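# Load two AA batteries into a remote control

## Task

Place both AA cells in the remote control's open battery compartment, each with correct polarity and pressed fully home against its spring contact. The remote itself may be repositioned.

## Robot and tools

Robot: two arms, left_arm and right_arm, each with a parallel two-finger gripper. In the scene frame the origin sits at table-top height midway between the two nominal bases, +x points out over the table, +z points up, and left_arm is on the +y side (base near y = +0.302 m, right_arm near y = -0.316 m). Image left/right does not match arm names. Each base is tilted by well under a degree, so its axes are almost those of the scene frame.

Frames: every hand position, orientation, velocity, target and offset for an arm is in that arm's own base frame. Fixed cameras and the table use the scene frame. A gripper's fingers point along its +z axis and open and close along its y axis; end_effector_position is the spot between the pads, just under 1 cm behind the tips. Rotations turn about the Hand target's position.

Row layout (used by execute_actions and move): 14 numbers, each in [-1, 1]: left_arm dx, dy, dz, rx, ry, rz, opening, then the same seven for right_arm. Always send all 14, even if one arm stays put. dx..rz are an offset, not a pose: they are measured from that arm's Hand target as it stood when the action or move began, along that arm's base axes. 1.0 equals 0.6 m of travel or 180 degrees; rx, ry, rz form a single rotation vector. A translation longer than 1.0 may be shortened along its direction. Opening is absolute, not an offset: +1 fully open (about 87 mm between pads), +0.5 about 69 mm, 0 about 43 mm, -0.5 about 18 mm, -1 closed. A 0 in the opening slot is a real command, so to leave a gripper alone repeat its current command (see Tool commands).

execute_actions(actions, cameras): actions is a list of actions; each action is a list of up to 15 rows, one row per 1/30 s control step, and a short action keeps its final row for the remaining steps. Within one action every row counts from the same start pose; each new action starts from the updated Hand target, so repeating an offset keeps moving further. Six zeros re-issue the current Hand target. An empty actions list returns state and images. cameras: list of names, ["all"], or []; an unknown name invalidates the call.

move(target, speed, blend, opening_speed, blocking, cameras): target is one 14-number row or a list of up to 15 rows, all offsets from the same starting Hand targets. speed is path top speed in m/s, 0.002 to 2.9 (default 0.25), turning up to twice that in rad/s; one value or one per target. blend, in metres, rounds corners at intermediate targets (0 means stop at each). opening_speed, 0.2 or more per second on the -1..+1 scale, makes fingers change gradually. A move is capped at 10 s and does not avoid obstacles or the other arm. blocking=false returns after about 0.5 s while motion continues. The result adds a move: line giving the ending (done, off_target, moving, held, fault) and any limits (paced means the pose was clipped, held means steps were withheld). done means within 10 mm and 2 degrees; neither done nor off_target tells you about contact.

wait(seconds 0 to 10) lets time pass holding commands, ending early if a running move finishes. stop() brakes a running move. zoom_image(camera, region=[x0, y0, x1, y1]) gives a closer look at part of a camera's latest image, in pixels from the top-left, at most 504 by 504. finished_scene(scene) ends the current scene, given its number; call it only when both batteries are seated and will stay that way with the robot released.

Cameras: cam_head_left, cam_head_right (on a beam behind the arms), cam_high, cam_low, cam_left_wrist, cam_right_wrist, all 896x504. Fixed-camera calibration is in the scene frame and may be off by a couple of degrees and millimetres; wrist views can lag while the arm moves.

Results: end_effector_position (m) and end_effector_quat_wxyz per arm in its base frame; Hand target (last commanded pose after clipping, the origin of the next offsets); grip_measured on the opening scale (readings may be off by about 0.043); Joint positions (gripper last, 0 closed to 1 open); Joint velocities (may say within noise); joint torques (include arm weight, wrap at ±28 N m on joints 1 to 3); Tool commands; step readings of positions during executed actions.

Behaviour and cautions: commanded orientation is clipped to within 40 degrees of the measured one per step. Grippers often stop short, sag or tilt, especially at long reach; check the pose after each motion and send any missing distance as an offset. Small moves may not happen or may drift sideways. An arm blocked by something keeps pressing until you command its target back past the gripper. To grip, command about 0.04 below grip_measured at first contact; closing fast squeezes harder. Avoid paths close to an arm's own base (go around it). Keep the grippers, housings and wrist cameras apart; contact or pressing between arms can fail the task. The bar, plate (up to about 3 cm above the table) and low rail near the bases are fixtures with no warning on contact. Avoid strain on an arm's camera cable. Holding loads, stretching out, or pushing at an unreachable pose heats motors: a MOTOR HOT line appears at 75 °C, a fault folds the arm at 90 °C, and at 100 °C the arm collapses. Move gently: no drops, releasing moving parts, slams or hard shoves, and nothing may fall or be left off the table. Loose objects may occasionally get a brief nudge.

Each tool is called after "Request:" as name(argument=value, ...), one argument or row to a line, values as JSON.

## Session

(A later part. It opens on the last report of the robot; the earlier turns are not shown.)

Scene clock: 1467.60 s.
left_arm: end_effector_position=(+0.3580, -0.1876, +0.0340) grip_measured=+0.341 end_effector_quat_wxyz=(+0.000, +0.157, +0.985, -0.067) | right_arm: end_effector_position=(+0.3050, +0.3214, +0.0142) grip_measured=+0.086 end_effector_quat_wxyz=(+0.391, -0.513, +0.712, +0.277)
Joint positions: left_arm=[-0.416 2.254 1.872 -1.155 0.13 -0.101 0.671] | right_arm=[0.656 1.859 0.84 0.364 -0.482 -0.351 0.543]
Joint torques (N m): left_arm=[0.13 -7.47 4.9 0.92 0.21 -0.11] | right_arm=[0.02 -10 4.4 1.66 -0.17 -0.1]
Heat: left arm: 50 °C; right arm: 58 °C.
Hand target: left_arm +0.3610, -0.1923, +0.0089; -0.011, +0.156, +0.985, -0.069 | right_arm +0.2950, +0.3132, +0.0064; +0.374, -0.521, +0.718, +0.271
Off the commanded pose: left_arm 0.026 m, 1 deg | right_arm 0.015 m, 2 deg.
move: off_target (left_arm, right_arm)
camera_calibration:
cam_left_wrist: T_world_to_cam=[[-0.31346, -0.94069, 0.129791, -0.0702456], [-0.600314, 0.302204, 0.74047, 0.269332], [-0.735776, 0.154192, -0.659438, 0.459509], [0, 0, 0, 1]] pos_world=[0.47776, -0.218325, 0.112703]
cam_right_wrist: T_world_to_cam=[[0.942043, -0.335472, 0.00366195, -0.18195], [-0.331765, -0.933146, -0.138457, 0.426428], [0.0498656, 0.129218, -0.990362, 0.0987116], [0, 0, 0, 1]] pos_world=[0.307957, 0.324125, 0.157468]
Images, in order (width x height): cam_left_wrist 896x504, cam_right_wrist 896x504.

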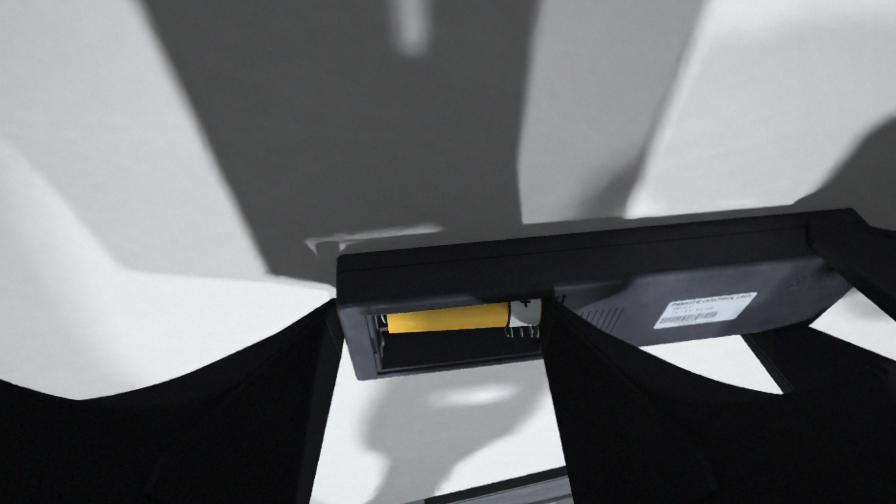

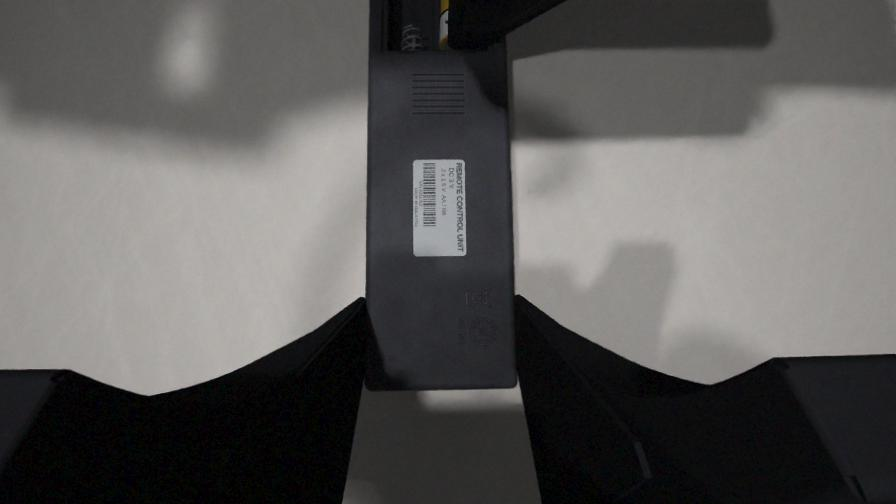

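Request:
move(
  target=[0.0, 0.0, 0.01, 0, 0, 0, 0.25, 0, 0, 0, 0, 0, 0, 0.0],
  speed=0.04,
  opening_speed=0.2,
)

Request:
move(
  target=[0.0, 0.0, -0.045, 0, 0, 0, 0.25, 0, 0, 0, 0, 0, 0, 0.0],
  speed=0.05,
  cameras=["cam_left_wrist", "cam_right_wrist", "cam_low"],
)

Request:
zoom_image(
  camera="cam_right_wrist",
  region=[425, 20, 495, 62],
)

Request:
zoom_image(
  camera="cam_left_wrist",
  region=[300, 200, 600, 370],
)

Request:
zoom_image(
  camera="cam_low",
  region=[530, 230, 630, 290],
)

Scene clock: 1478.23 s.
left_arm: end_effector_position=(+0.3581, -0.1874, +0.0346) grip_measured=+0.314 end_effector_quat_wxyz=(+0.000, +0.159, +0.985, -0.067) | right_arm: end_effector_position=(+0.3050, +0.3214, +0.0142) grip_measured=+0.086 end_effector_quat_wxyz=(+0.391, -0.513, +0.712, +0.277)
Joint positions: left_arm=[-0.416 2.254 1.875 -1.158 0.13 -0.099 0.657] | right_arm=[0.656 1.859 0.84 0.364 -0.482 -0.351 0.543]
Joint torques (N m): left_arm=[-0.08 -7.9 6.06 0.72 0.21 -0.14] | right_arm=[0.02 -10 4.41 1.66 -0.16 -0.11]
Heat: left arm: 51 °C; right arm: 58 °C.
Hand target: left_arm +0.3609, -0.1922, +0.0148; -0.011, +0.156, +0.985, -0.069 | right_arm +0.2950, +0.3132, +0.0064; +0.374, -0.521, +0.718, +0.271
Off the commanded pose: left_arm 0.021 m, 1 deg | right_arm 0.015 m, 2 deg.
move: off_target (left_arm, right_arm)

Scene clock: 1479.13 s.
left_arm: end_effector_position=(+0.3577, -0.1872, +0.0321) grip_measured=+0.314 end_effector_quat_wxyz=(+0.002, +0.159, +0.985, -0.068) | right_arm: end_effector_position=(+0.3050, +0.3214, +0.0142) grip_measured=+0.086 end_effector_quat_wxyz=(+0.391, -0.513, +0.712, +0.277)
Joint positions: left_arm=[-0.416 2.248 1.856 -1.14 0.13 -0.099 0.657] | right_arm=[0.656 1.859 0.84 0.364 -0.482 -0.351 0.543]
Joint torques (N m): left_arm=[-0.17 -5.82 1.25 1.33 0.23 -0.13] | right_arm=[0.02 -10.02 4.42 1.65 -0.17 -0.1]
Heat: left arm: 51 °C; right arm: 58 °C.
Hand target: left_arm +0.3609, -0.1924, -0.0121; -0.011, +0.156, +0.985, -0.069 | right_arm +0.2950, +0.3132, +0.0064; +0.374, -0.521, +0.718, +0.271
Off the commanded pose: left_arm 0.045 m, 1 deg | right_arm 0.015 m, 2 deg.
move: off_target (left_arm, right_arm)
camera_calibration:
cam_left_wrist: T_world_to_cam=[[-0.316193, -0.939722, 0.130172, -0.0685567], [-0.602982, 0.305, 0.737149, 0.271965], [-0.732417, 0.15459, -0.663074, 0.457053], [0, 0, 0, 1]] pos_world=[0.477066, -0.218029, 0.111505]
cam_right_wrist: T_world_to_cam=[[0.942043, -0.335472, 0.00366195, -0.18195], [-0.331765, -0.933146, -0.138457, 0.426428], [0.0498656, 0.129218, -0.990362, 0.0987116], [0, 0, 0, 1]] pos_world=[0.307957, 0.324125, 0.157468]
Images, in order (width x height): cam_low 896x504, cam_left_wrist 896x504, cam_right_wrist 896x504.

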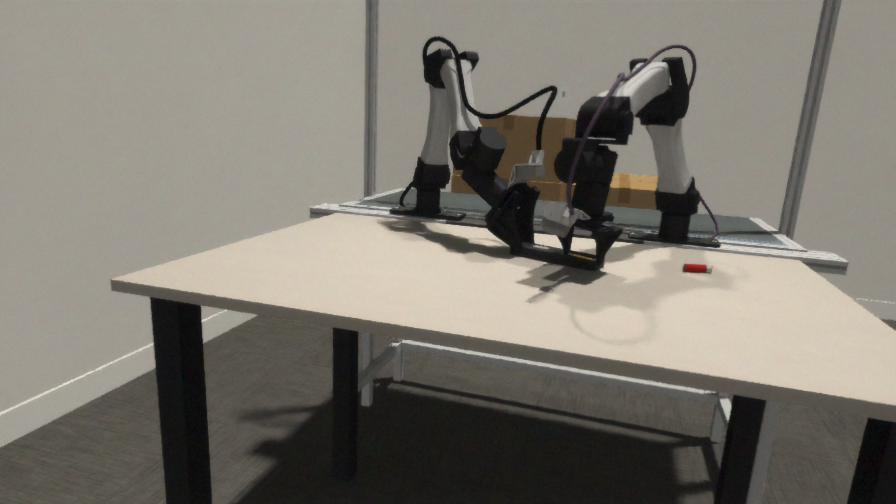

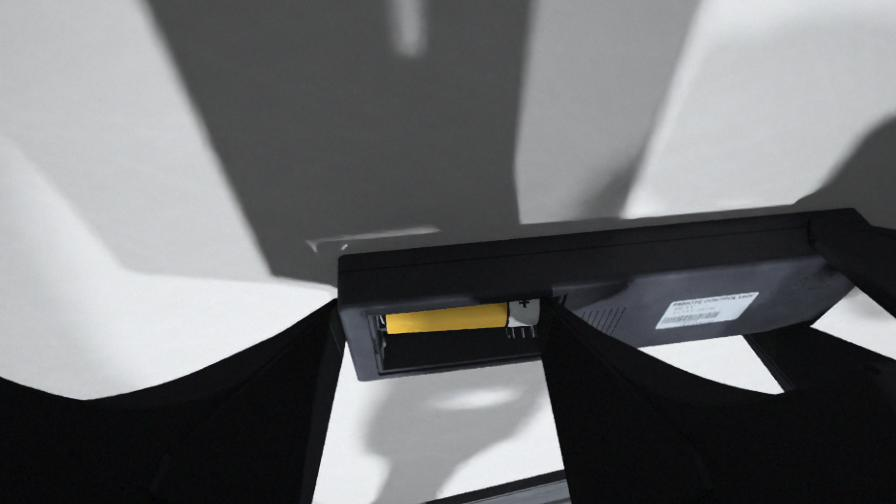

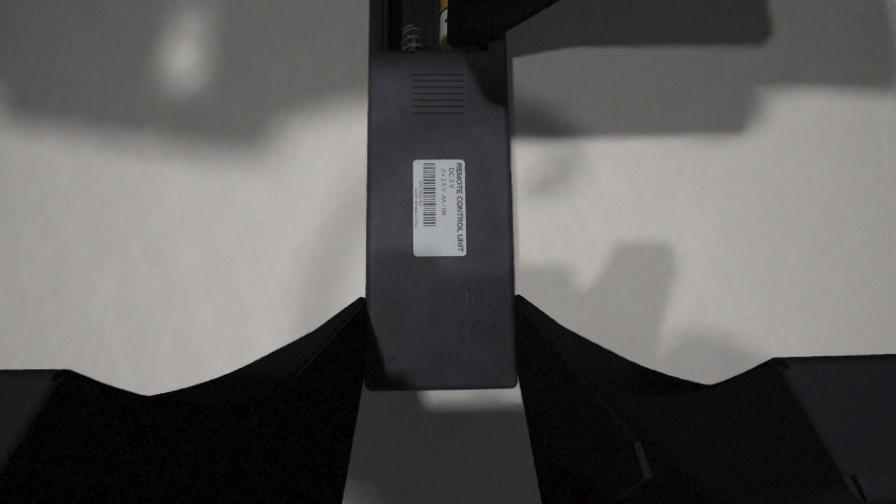

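Scaled by 7.200.

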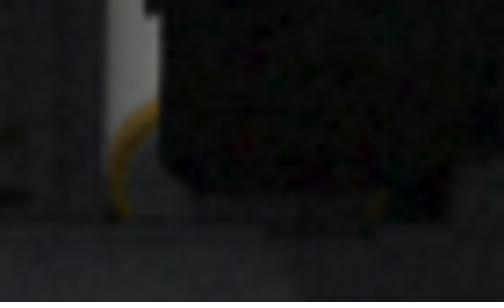

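Scaled by 1.680.

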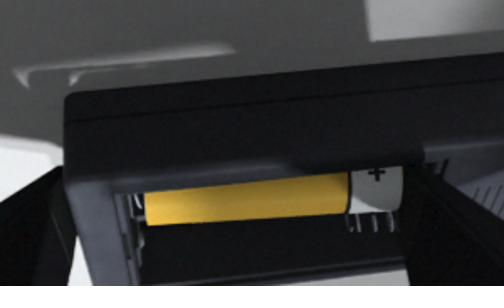

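Scaled by 5.040.

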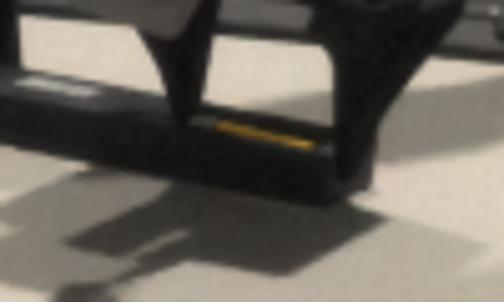

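Request:
move(
  target=[0.0, 0.0, 0.02, 0, 0, 0, 0.34, 0, 0, 0, 0, 0, 0, 0.0],
  speed=0.04,
  opening_speed=0.2,
  cameras=["cam_left_wrist", "cam_right_wrist", "cam_low"],
)

Request:
zoom_image(
  camera="cam_right_wrist",
  region=[425, 20, 495, 62],
)

Request:
zoom_image(
  camera="cam_low",
  region=[530, 230, 630, 290],
)

Scene clock: 1484.83 s.
left_arm: end_effector_position=(+0.3573, -0.1875, +0.0321) grip_measured=+0.341 end_effector_quat_wxyz=(+0.003, +0.161, +0.985, -0.070) | right_arm: end_effector_position=(+0.3050, +0.3214, +0.0142) grip_measured=+0.086 end_effector_quat_wxyz=(+0.391, -0.513, +0.712, +0.277)
Joint positions: left_arm=[-0.416 2.244 1.85 -1.135 0.133 -0.095 0.671] | right_arm=[0.656 1.859 0.84 0.364 -0.482 -0.351 0.543]
Joint torques (N m): left_arm=[-0.05 -6 4.51 1.05 0.23 -0.14] | right_arm=[0.03 -10.02 4.4 1.66 -0.17 -0.11]
Heat: left arm: 50 °C; right arm: 58 °C.
Hand target: left_arm +0.3609, -0.1924, -0.0001; -0.011, +0.156, +0.985, -0.069 | right_arm +0.2950, +0.3132, +0.0064; +0.374, -0.521, +0.718, +0.271
Off the commanded pose: left_arm 0.033 m, 2 deg | right_arm 0.015 m, 2 deg.
move: off_target (left_arm, right_arm)
camera_calibration:
cam_left_wrist: T_world_to_cam=[[-0.320368, -0.937817, 0.133655, -0.0671843], [-0.602616, 0.310624, 0.735096, 0.27273], [-0.730902, 0.154959, -0.664658, 0.456339], [0, 0, 0, 1]] pos_world=[0.476367, -0.218437, 0.111806]
cam_right_wrist: T_world_to_cam=[[0.942043, -0.335472, 0.00366195, -0.18195], [-0.331765, -0.933146, -0.138457, 0.426428], [0.0498656, 0.129218, -0.990362, 0.0987116], [0, 0, 0, 1]] pos_world=[0.307957, 0.324125, 0.157468]
Images, in order (width x height): cam_low 896x504, cam_left_wrist 896x504, cam_right_wrist 896x504.

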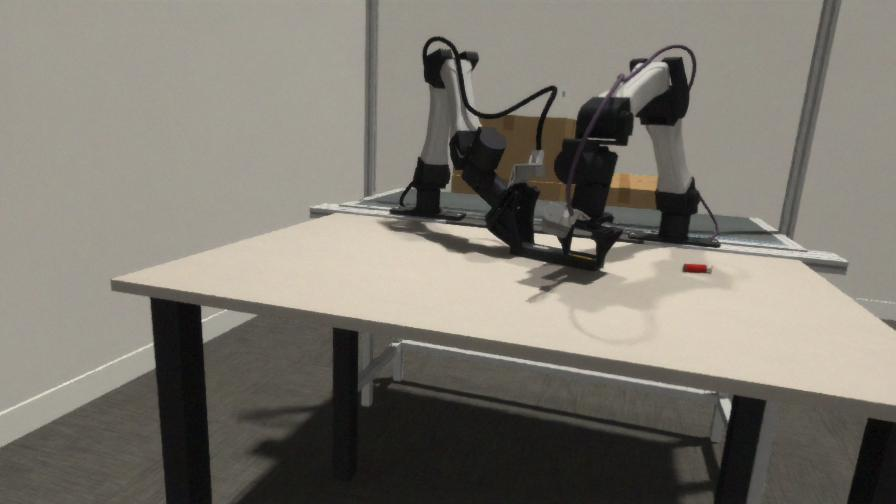

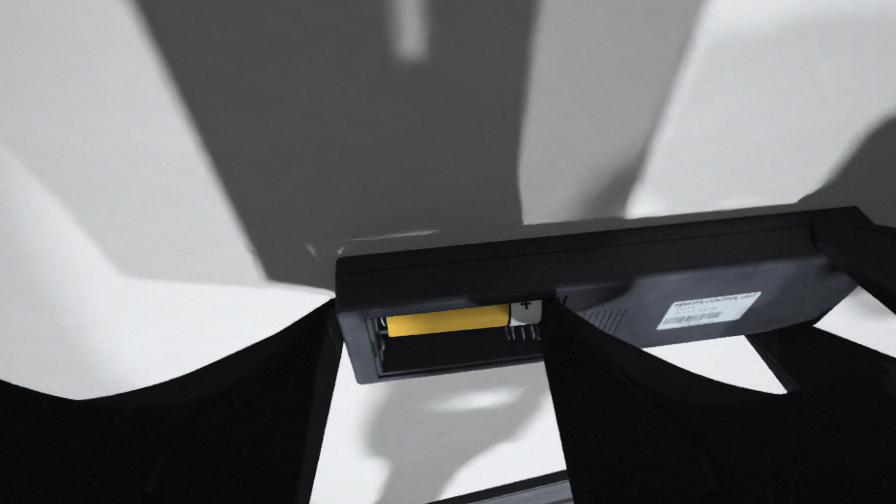

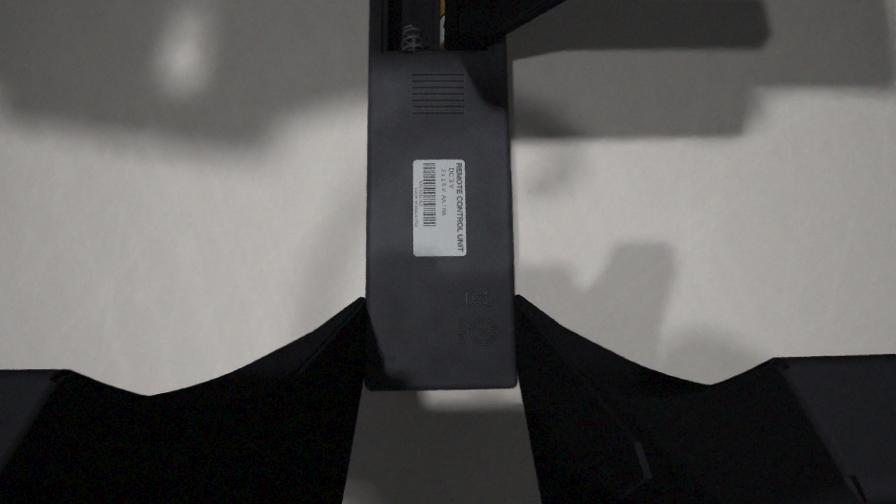

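Scaled by 7.200.

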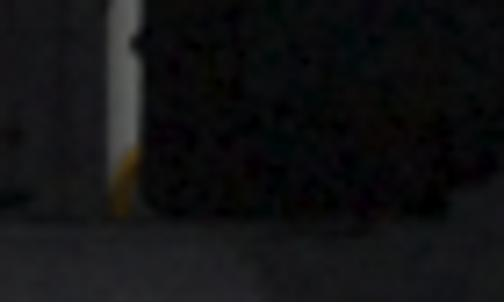

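Scaled by 5.040.

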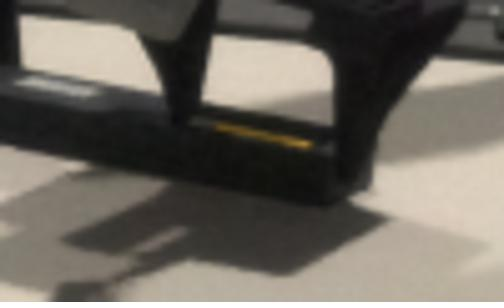

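Request:
move(
  target=[
    [-0.005, 0.006, 0.058, 0, 0, 0, 0.42, 0, 0, 0, 0, 0, 0, 0.0],
    [-0.006, 0.008, 0.19, 0, 0, 0, 0.42, 0, 0, 0, 0, 0, 0, 0.0],
  ],
  speed=0.08,
  cameras=["cam_left_wrist", "cam_right_wrist", "cam_low"],
)

Request:
zoom_image(
  camera="cam_right_wrist",
  region=[400, 0, 520, 90],
)

Request:
zoom_image(
  camera="cam_left_wrist",
  region=[340, 80, 560, 240],
)

Request:
zoom_image(
  camera="cam_low",
  region=[530, 230, 630, 290],
)

Scene clock: 1492.07 s.
left_arm: end_effector_position=(+0.3590, -0.1866, +0.1172) grip_measured=+0.420 end_effector_quat_wxyz=(+0.001, +0.158, +0.985, -0.070) | right_arm: end_effector_position=(+0.3050, +0.3213, +0.0143) grip_measured=+0.086 end_effector_quat_wxyz=(+0.391, -0.513, +0.712, +0.276)
Joint positions: left_arm=[-0.411 2.263 2.219 -1.49 0.134 -0.097 0.71] | right_arm=[0.656 1.859 0.84 0.362 -0.482 -0.353 0.543]
Joint torques (N m): left_arm=[-0.06 -10.73 6.9 0.32 0.12 -0.16] | right_arm=[0.02 -9.95 4.41 1.67 -0.16 -0.08]
Heat: left arm: 51 °C; right arm: 57 °C.
Hand target: left_arm +0.3573, -0.1876, +0.1139; -0.011, +0.156, +0.985, -0.069 | right_arm +0.2950, +0.3132, +0.0065; +0.374, -0.521, +0.718, +0.271
Off the commanded pose: left_arm 0.004 m, 1 deg | right_arm 0.015 m, 2 deg.
move: off_target (right_arm)
camera_calibration:
cam_left_wrist: T_world_to_cam=[[-0.314203, -0.939822, 0.134209, -0.0798708], [-0.601752, 0.3065, 0.737532, 0.209612], [-0.734283, 0.150974, -0.661842, 0.51414], [0, 0, 0, 1]] pos_world=[0.478563, -0.216932, 0.196404]
cam_right_wrist: T_world_to_cam=[[0.942449, -0.334308, 0.00521147, -0.182414], [-0.330443, -0.933703, -0.137864, 0.426023], [0.050955, 0.128208, -0.990437, 0.0988299], [0, 0, 0, 1]] pos_world=[0.307657, 0.324125, 0.157569]
Images, in order (width x height): cam_low 896x504, cam_left_wrist 896x504, cam_right_wrist 896x504.

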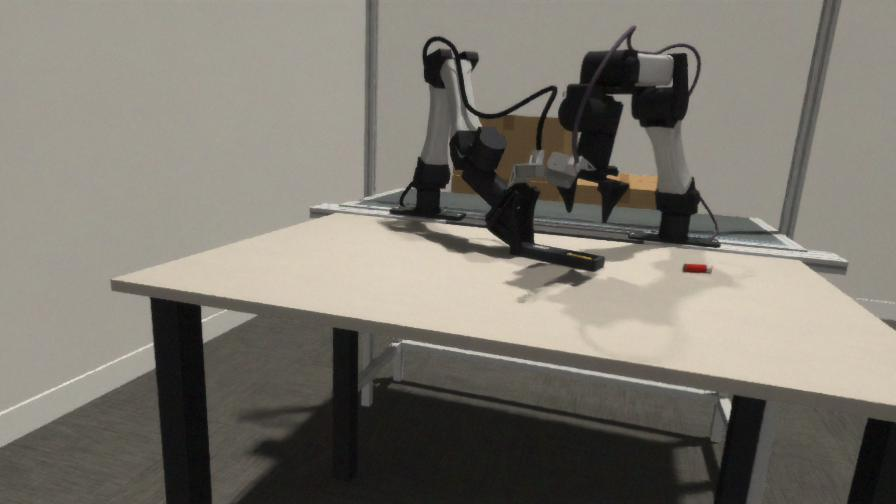

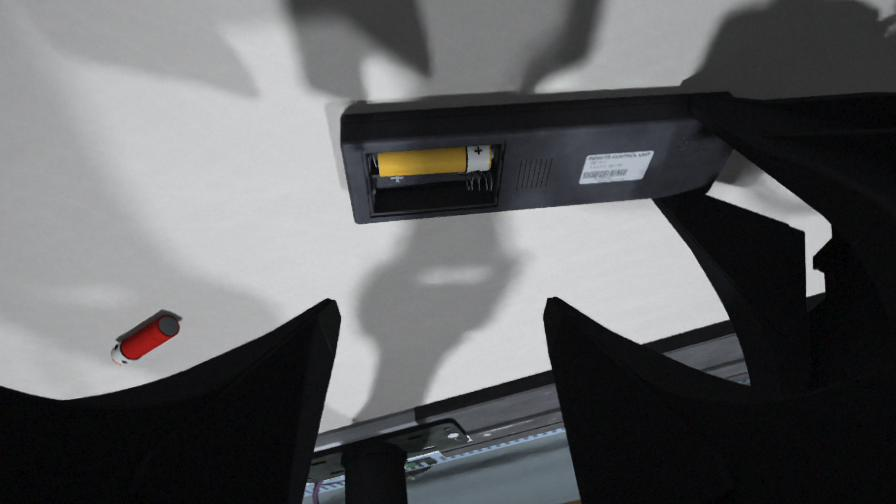

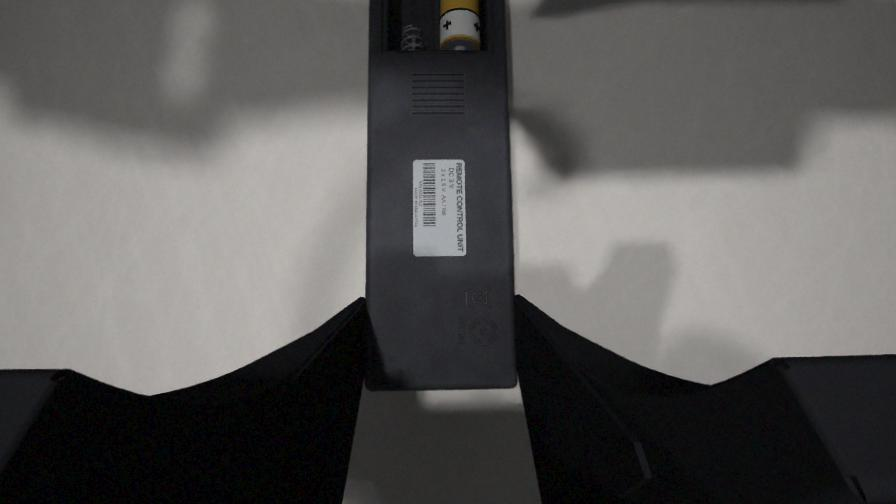

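Scaled by 4.200.

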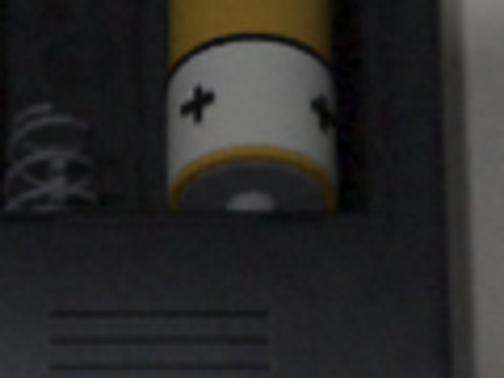

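Scaled by 2.291.

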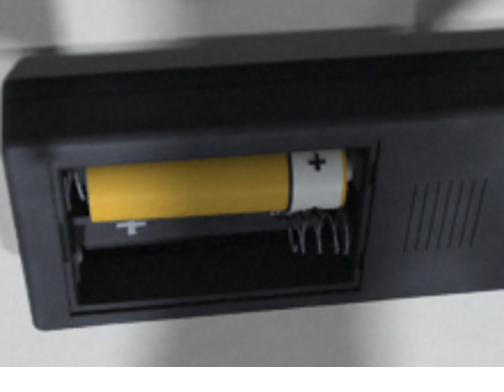

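Scaled by 5.040.

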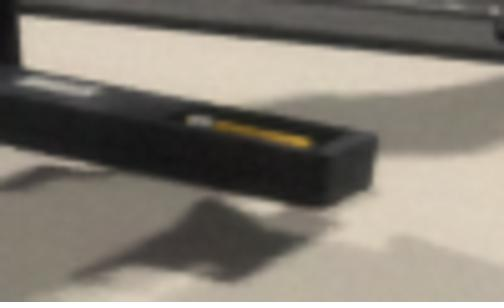

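Request:
move(
  target=[
    [0.0, 0.0, 0.0, 0.0440, 0.0223, 0.4991, -0.80, 0, 0, 0, 0, 0, 0, 0.0],
    [-0.0205, -0.0293, -0.0865, 0.0440, 0.0223, 0.4991, -0.875, 0, 0, 0, 0, 0, 0, 0.0],
  ],
  speed=0.35,
)

Request:
wait(
  seconds=0,
  cameras=["cam_left_wrist", "cam_right_wrist"],
)

Request:
zoom_image(
  camera="cam_left_wrist",
  region=[300, 120, 520, 330],
)

Request:
zoom_image(
  camera="cam_right_wrist",
  region=[400, 0, 520, 90],
)

Scene clock: 1513.77 s.
left_arm: end_effector_position=(+0.3441, -0.2054, +0.0546) grip_measured=-0.875 end_effector_quat_wxyz=(-0.010, -0.585, +0.811, +0.010) | right_arm: end_effector_position=(+0.3050, +0.3213, +0.0143) grip_measured=+0.086 end_effector_quat_wxyz=(+0.391, -0.514, +0.712, +0.276)
Joint positions: left_arm=[-0.432 2.09 1.696 -1.202 0.007 -1.682 0.063] | right_arm=[0.656 1.859 0.84 0.362 -0.482 -0.354 0.543]
Joint torques (N m): left_arm=[-0.06 -14.06 4.53 0.39 -0.12 -0.18] | right_arm=[0.02 -9.95 4.4 1.67 -0.16 -0.08]
Heat: left arm: 53 °C; right arm: 56 °C.
Hand target: left_arm +0.3450, -0.2051, +0.0620; +0.000, -0.588, +0.809, +0.000 | right_arm +0.2950, +0.3132, +0.0065; +0.374, -0.521, +0.718, +0.271
Off the commanded pose: left_arm 0.008 m, 2 deg | right_arm 0.015 m, 2 deg.
move: off_target (right_arm)

Scene clock: 1513.77 s.
left_arm: end_effector_position=(+0.3441, -0.2054, +0.0546) grip_measured=-0.875 end_effector_quat_wxyz=(-0.010, -0.585, +0.811, +0.010) | right_arm: end_effector_position=(+0.3050, +0.3213, +0.0143) grip_measured=+0.086 end_effector_quat_wxyz=(+0.391, -0.514, +0.712, +0.276)
Joint positions: left_arm=[-0.432 2.09 1.696 -1.202 0.007 -1.682 0.063] | right_arm=[0.656 1.859 0.84 0.362 -0.482 -0.354 0.543]
Joint torques (N m): left_arm=[-0.06 -14.06 4.53 0.39 -0.12 -0.18] | right_arm=[0.02 -9.95 4.4 1.67 -0.16 -0.08]
Heat: left arm: 53 °C; right arm: 56 °C.
Hand target: left_arm +0.3450, -0.2051, +0.0620; +0.000, -0.588, +0.809, +0.000 | right_arm +0.2950, +0.3132, +0.0065; +0.374, -0.521, +0.718, +0.271
Tool commands: left_gripper/opening=-0.875 right_gripper/opening=+0.0
Off the commanded pose: left_arm 0.008 m, 2 deg | right_arm 0.015 m, 2 deg.
camera_calibration:
cam_left_wrist: T_world_to_cam=[[0.947573, -0.318217, -0.0290324, -0.391407], [-0.184532, -0.619131, 0.763298, -0.0825595], [-0.260869, -0.717924, -0.645394, 0.12224], [0, 0, 0, 1]] pos_world=[0.38754, -0.0879085, 0.130547]
cam_right_wrist: T_world_to_cam=[[0.942512, -0.334129, 0.005461, -0.182531], [-0.330235, -0.933781, -0.137834, 0.425979], [0.0511538, 0.128107, -0.99044, 0.098802], [0, 0, 0, 1]] pos_world=[0.307657, 0.324125, 0.157569]
Images, in order (width x height): cam_left_wrist 896x504, cam_right_wrist 896x504.

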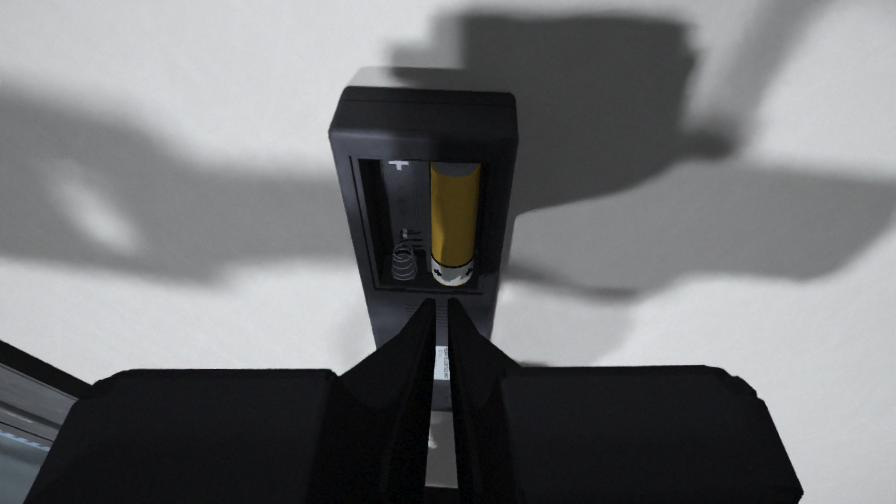

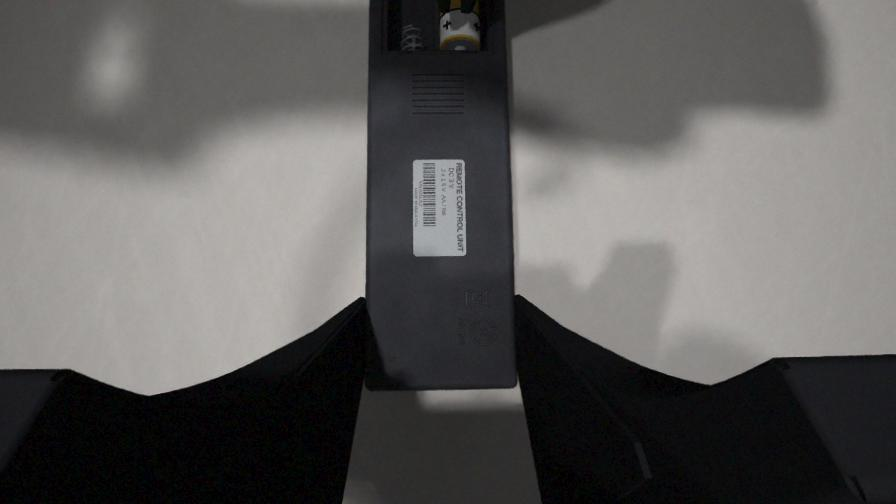

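Scaled by 2.291.

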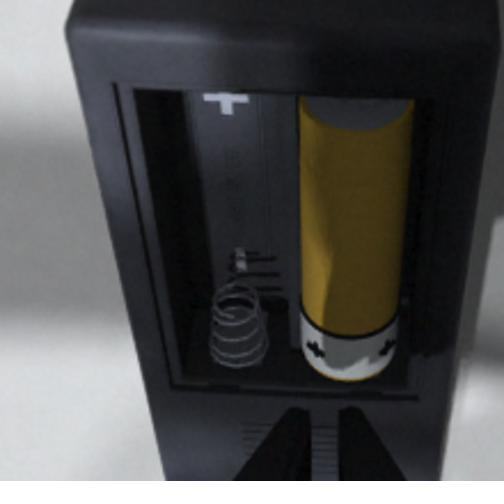

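Scaled by 4.200.

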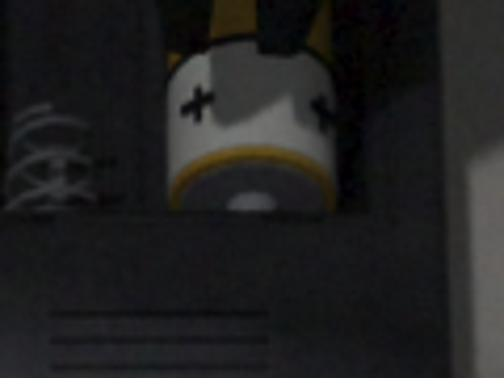

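Request:
move(
  target=[0.003, 0.0, -0.062, 0, 0, 0, -0.875, 0, 0, 0, 0, 0, 0, 0.0],
  speed=0.05,
)

Request:
wait(
  seconds=0,
  cameras=["cam_left_wrist", "cam_right_wrist"],
)

Request:
zoom_image(
  camera="cam_left_wrist",
  region=[300, 120, 520, 330],
)

Request:
zoom_image(
  camera="cam_right_wrist",
  region=[400, 0, 520, 90],
)

Scene clock: 1519.90 s.
left_arm: end_effector_position=(+0.3421, -0.2064, +0.0399) grip_measured=-0.875 end_effector_quat_wxyz=(-0.010, -0.585, +0.811, +0.000) | right_arm: end_effector_position=(+0.3049, +0.3213, +0.0143) grip_measured=+0.086 end_effector_quat_wxyz=(+0.391, -0.513, +0.712, +0.276)
Joint positions: left_arm=[-0.432 2.08 1.618 -1.119 0.017 -1.682 0.063] | right_arm=[0.656 1.859 0.84 0.362 -0.482 -0.352 0.543]
Joint torques (N m): left_arm=[0.29 -9.5 3.06 0.81 -0.14 -0.15] | right_arm=[0.02 -9.96 4.41 1.67 -0.17 -0.11]
Heat: left arm: 55 °C; right arm: 56 °C.
Hand target: left_arm +0.3469, -0.2052, +0.0249; +0.000, -0.588, +0.809, +0.000 | right_arm +0.2950, +0.3132, +0.0065; +0.374, -0.521, +0.718, +0.271
Off the commanded pose: left_arm 0.016 m, 1 deg | right_arm 0.015 m, 2 deg.
move: off_target (left_arm, right_arm)

Scene clock: 1519.90 s.
left_arm: end_effector_position=(+0.3421, -0.2064, +0.0399) grip_measured=-0.875 end_effector_quat_wxyz=(-0.010, -0.585, +0.811, +0.000) | right_arm: end_effector_position=(+0.3049, +0.3213, +0.0143) grip_measured=+0.086 end_effector_quat_wxyz=(+0.391, -0.513, +0.712, +0.276)
Joint positions: left_arm=[-0.432 2.08 1.618 -1.119 0.017 -1.682 0.063] | right_arm=[0.656 1.859 0.84 0.362 -0.482 -0.352 0.543]
Joint torques (N m): left_arm=[0.29 -9.5 3.06 0.81 -0.14 -0.15] | right_arm=[0.02 -9.96 4.41 1.67 -0.17 -0.11]
Heat: left arm: 55 °C; right arm: 56 °C.
Hand target: left_arm +0.3469, -0.2052, +0.0249; +0.000, -0.588, +0.809, +0.000 | right_arm +0.2950, +0.3132, +0.0065; +0.374, -0.521, +0.718, +0.271
Tool commands: left_gripper/opening=-0.875 right_gripper/opening=+0.0
Off the commanded pose: left_arm 0.016 m, 1 deg | right_arm 0.015 m, 2 deg.
camera_calibration:
cam_left_wrist: T_world_to_cam=[[0.947851, -0.318433, -0.0133414, -0.390971], [-0.19301, -0.606819, 0.77105, -0.0671658], [-0.253624, -0.728266, -0.636635, 0.106593], [0, 0, 0, 1]] pos_world=[0.384653, -0.0876272, 0.114433]
cam_right_wrist: T_world_to_cam=[[0.942244, -0.3349, 0.00417007, -0.182089], [-0.331164, -0.933449, -0.137855, 0.426193], [0.0500603, 0.128512, -0.990444, 0.0990017], [0, 0, 0, 1]] pos_world=[0.307756, 0.324125, 0.157568]
Images, in order (width x height): cam_left_wrist 896x504, cam_right_wrist 896x504.

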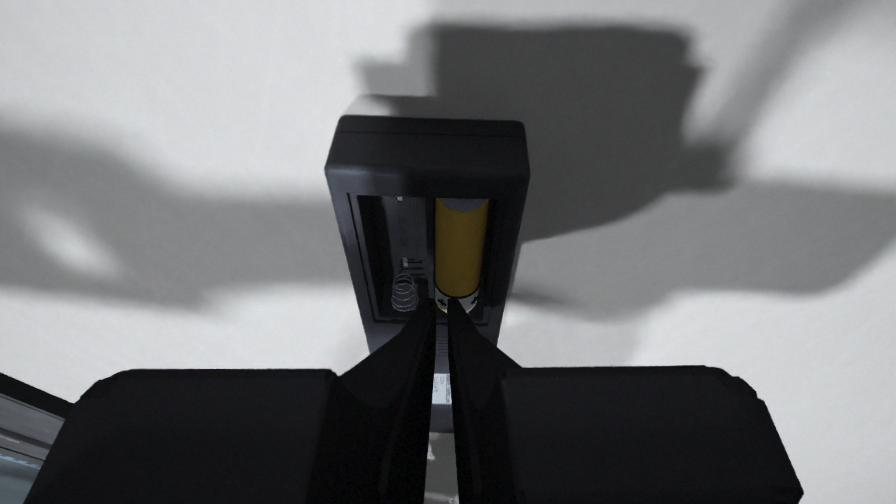

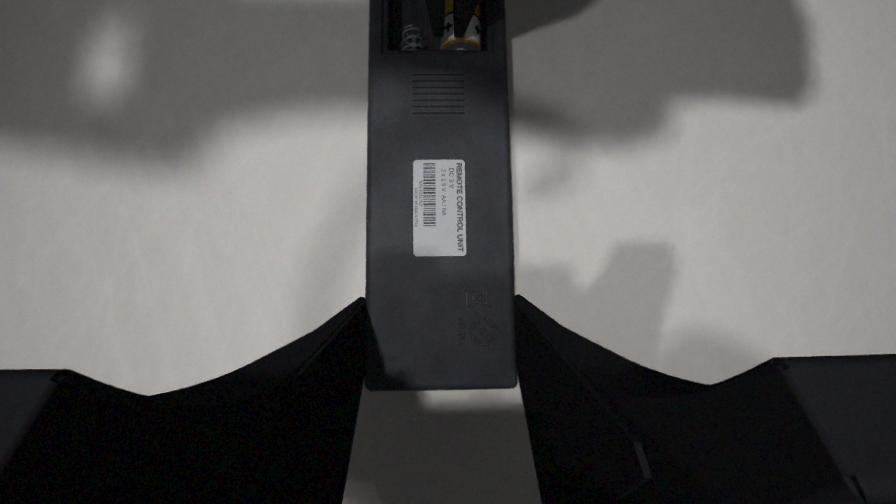

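Scaled by 2.291.

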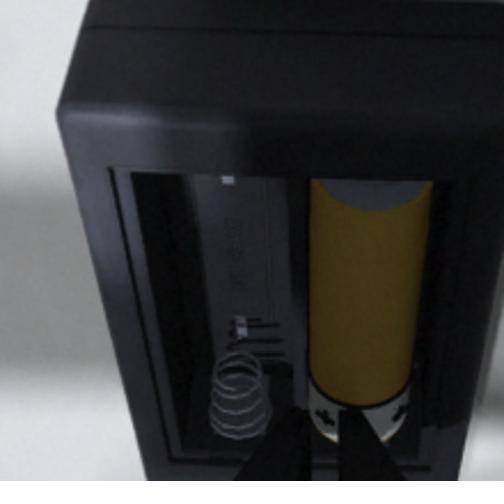

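Scaled by 4.200.

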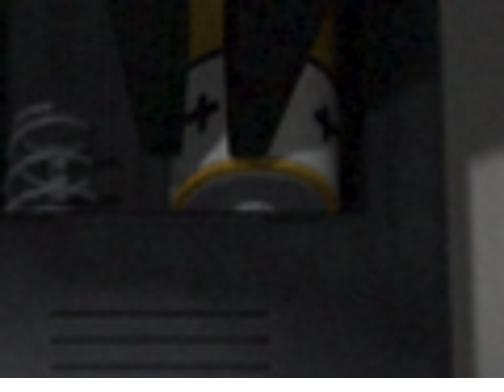

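Request:
move(
  target=[0.0085, 0.024, -0.022, 0, 0, 0, -0.875, 0, 0, 0, 0, 0, 0, 0.0],
  speed=0.05,
)

Request:
wait(
  seconds=0,
  cameras=["cam_left_wrist", "cam_right_wrist", "cam_low"],
)

Request:
zoom_image(
  camera="cam_right_wrist",
  region=[400, 0, 520, 90],
)

Request:
zoom_image(
  camera="cam_low",
  region=[530, 230, 630, 290],
)

Scene clock: 1525.23 s.
left_arm: end_effector_position=(+0.3431, -0.2039, +0.0389) grip_measured=-0.875 end_effector_quat_wxyz=(-0.027, -0.581, +0.813, -0.020) | right_arm: end_effector_position=(+0.3049, +0.3213, +0.0143) grip_measured=+0.086 end_effector_quat_wxyz=(+0.391, -0.513, +0.712, +0.277)
Joint positions: left_arm=[-0.403 2.068 1.587 -1.083 0.067 -1.645 0.062] | right_arm=[0.656 1.859 0.84 0.362 -0.482 -0.351 0.543]
Joint torques (N m): left_arm=[0.91 -7.61 2.51 0.95 -0.68 -0.11] | right_arm=[0.02 -9.94 4.44 1.67 -0.17 -0.1]
Heat: left arm: 55 °C; right arm: 56 °C.
Hand target: left_arm +0.3519, -0.1907, +0.0117; +0.000, -0.588, +0.809, +0.000 | right_arm +0.2950, +0.3132, +0.0065; +0.374, -0.521, +0.718, +0.271
Off the commanded pose: left_arm 0.031 m, 4 deg | right_arm 0.015 m, 2 deg.
move: off_target (left_arm, right_arm)

Scene clock: 1525.23 s.
left_arm: end_effector_position=(+0.3431, -0.2039, +0.0389) grip_measured=-0.875 end_effector_quat_wxyz=(-0.027, -0.581, +0.813, -0.020) | right_arm: end_effector_position=(+0.3049, +0.3213, +0.0143) grip_measured=+0.086 end_effector_quat_wxyz=(+0.391, -0.513, +0.712, +0.277)
Joint positions: left_arm=[-0.403 2.068 1.587 -1.083 0.067 -1.645 0.062] | right_arm=[0.656 1.859 0.84 0.362 -0.482 -0.351 0.543]
Joint torques (N m): left_arm=[0.91 -7.61 2.51 0.95 -0.68 -0.11] | right_arm=[0.02 -9.94 4.44 1.67 -0.17 -0.1]
Heat: left arm: 55 °C; right arm: 56 °C.
Hand target: left_arm +0.3519, -0.1907, +0.0117; +0.000, -0.588, +0.809, +0.000 | right_arm +0.2950, +0.3132, +0.0065; +0.374, -0.521, +0.718, +0.271
Tool commands: left_gripper/opening=-0.875 right_gripper/opening=+0.0
Off the commanded pose: left_arm 0.031 m, 4 deg | right_arm 0.015 m, 2 deg.
camera_calibration:
cam_left_wrist: T_world_to_cam=[[0.945144, -0.326653, -0.000659566, -0.392467], [-0.194385, -0.564058, 0.802529, -0.056686], [-0.262521, -0.758377, -0.596613, 0.103362], [0, 0, 0, 1]] pos_world=[0.387053, -0.081787, 0.106901]
cam_right_wrist: T_world_to_cam=[[0.942103, -0.335304, 0.00356946, -0.181914], [-0.33164, -0.933276, -0.137881, 0.426321], [0.0495634, 0.128714, -0.990442, 0.0990836], [0, 0, 0, 1]] pos_world=[0.307856, 0.324125, 0.157567]
Images, in order (width x height): cam_low 896x504, cam_left_wrist 896x504, cam_right_wrist 896x504.

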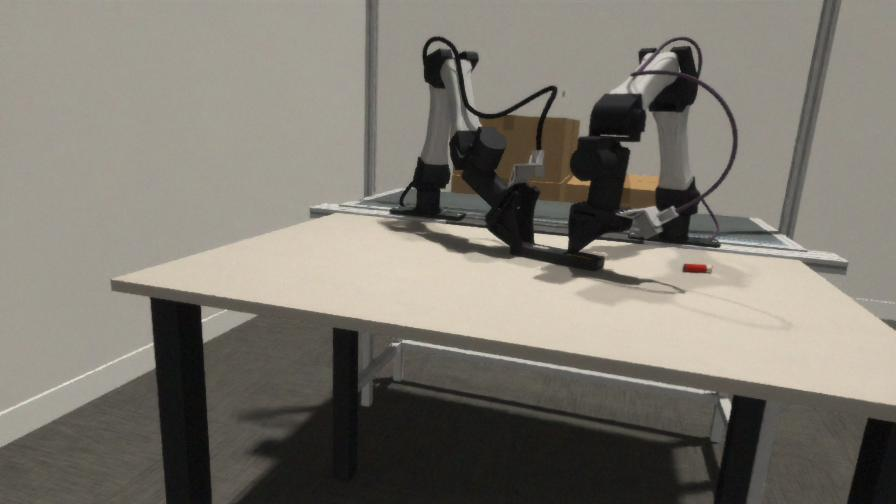

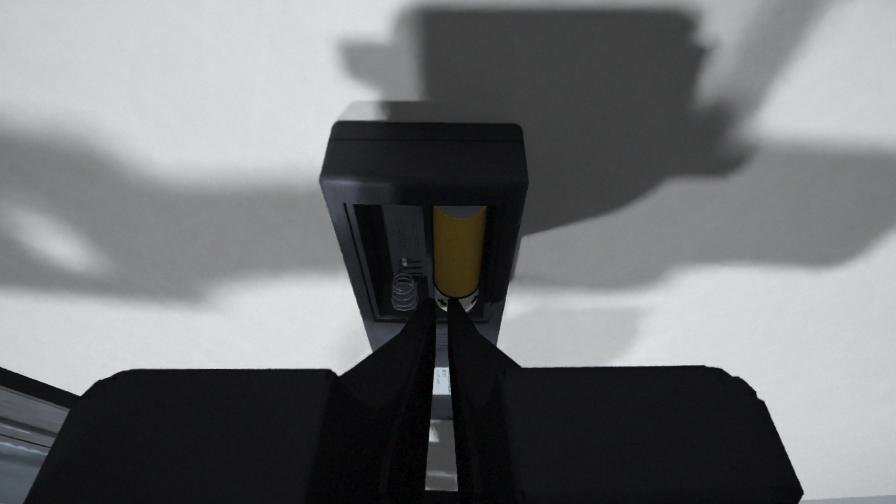

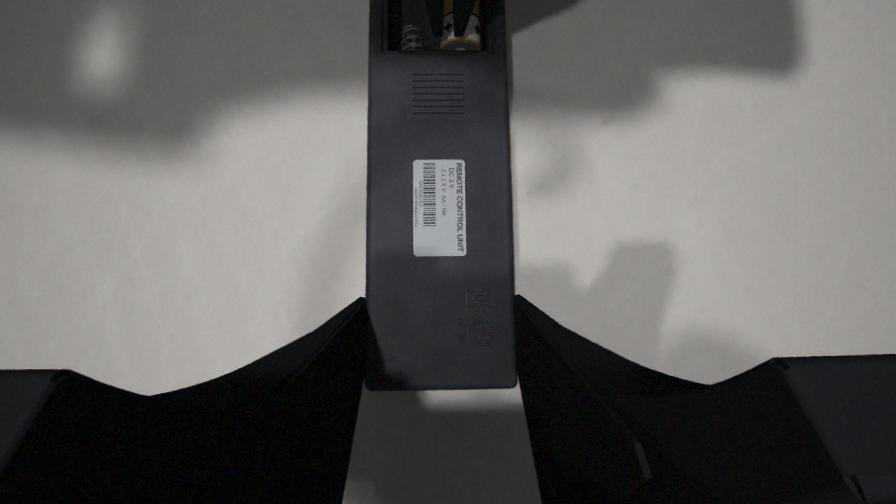

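Scaled by 4.200.

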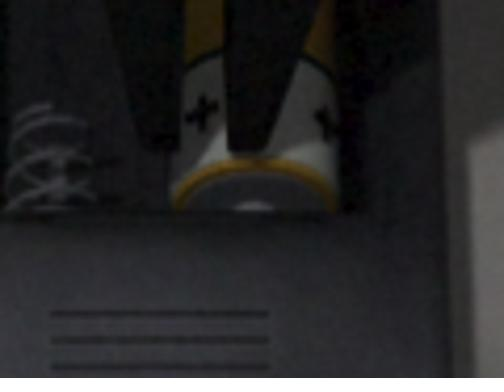

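Scaled by 5.040.

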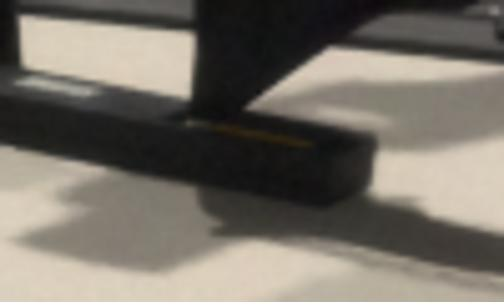

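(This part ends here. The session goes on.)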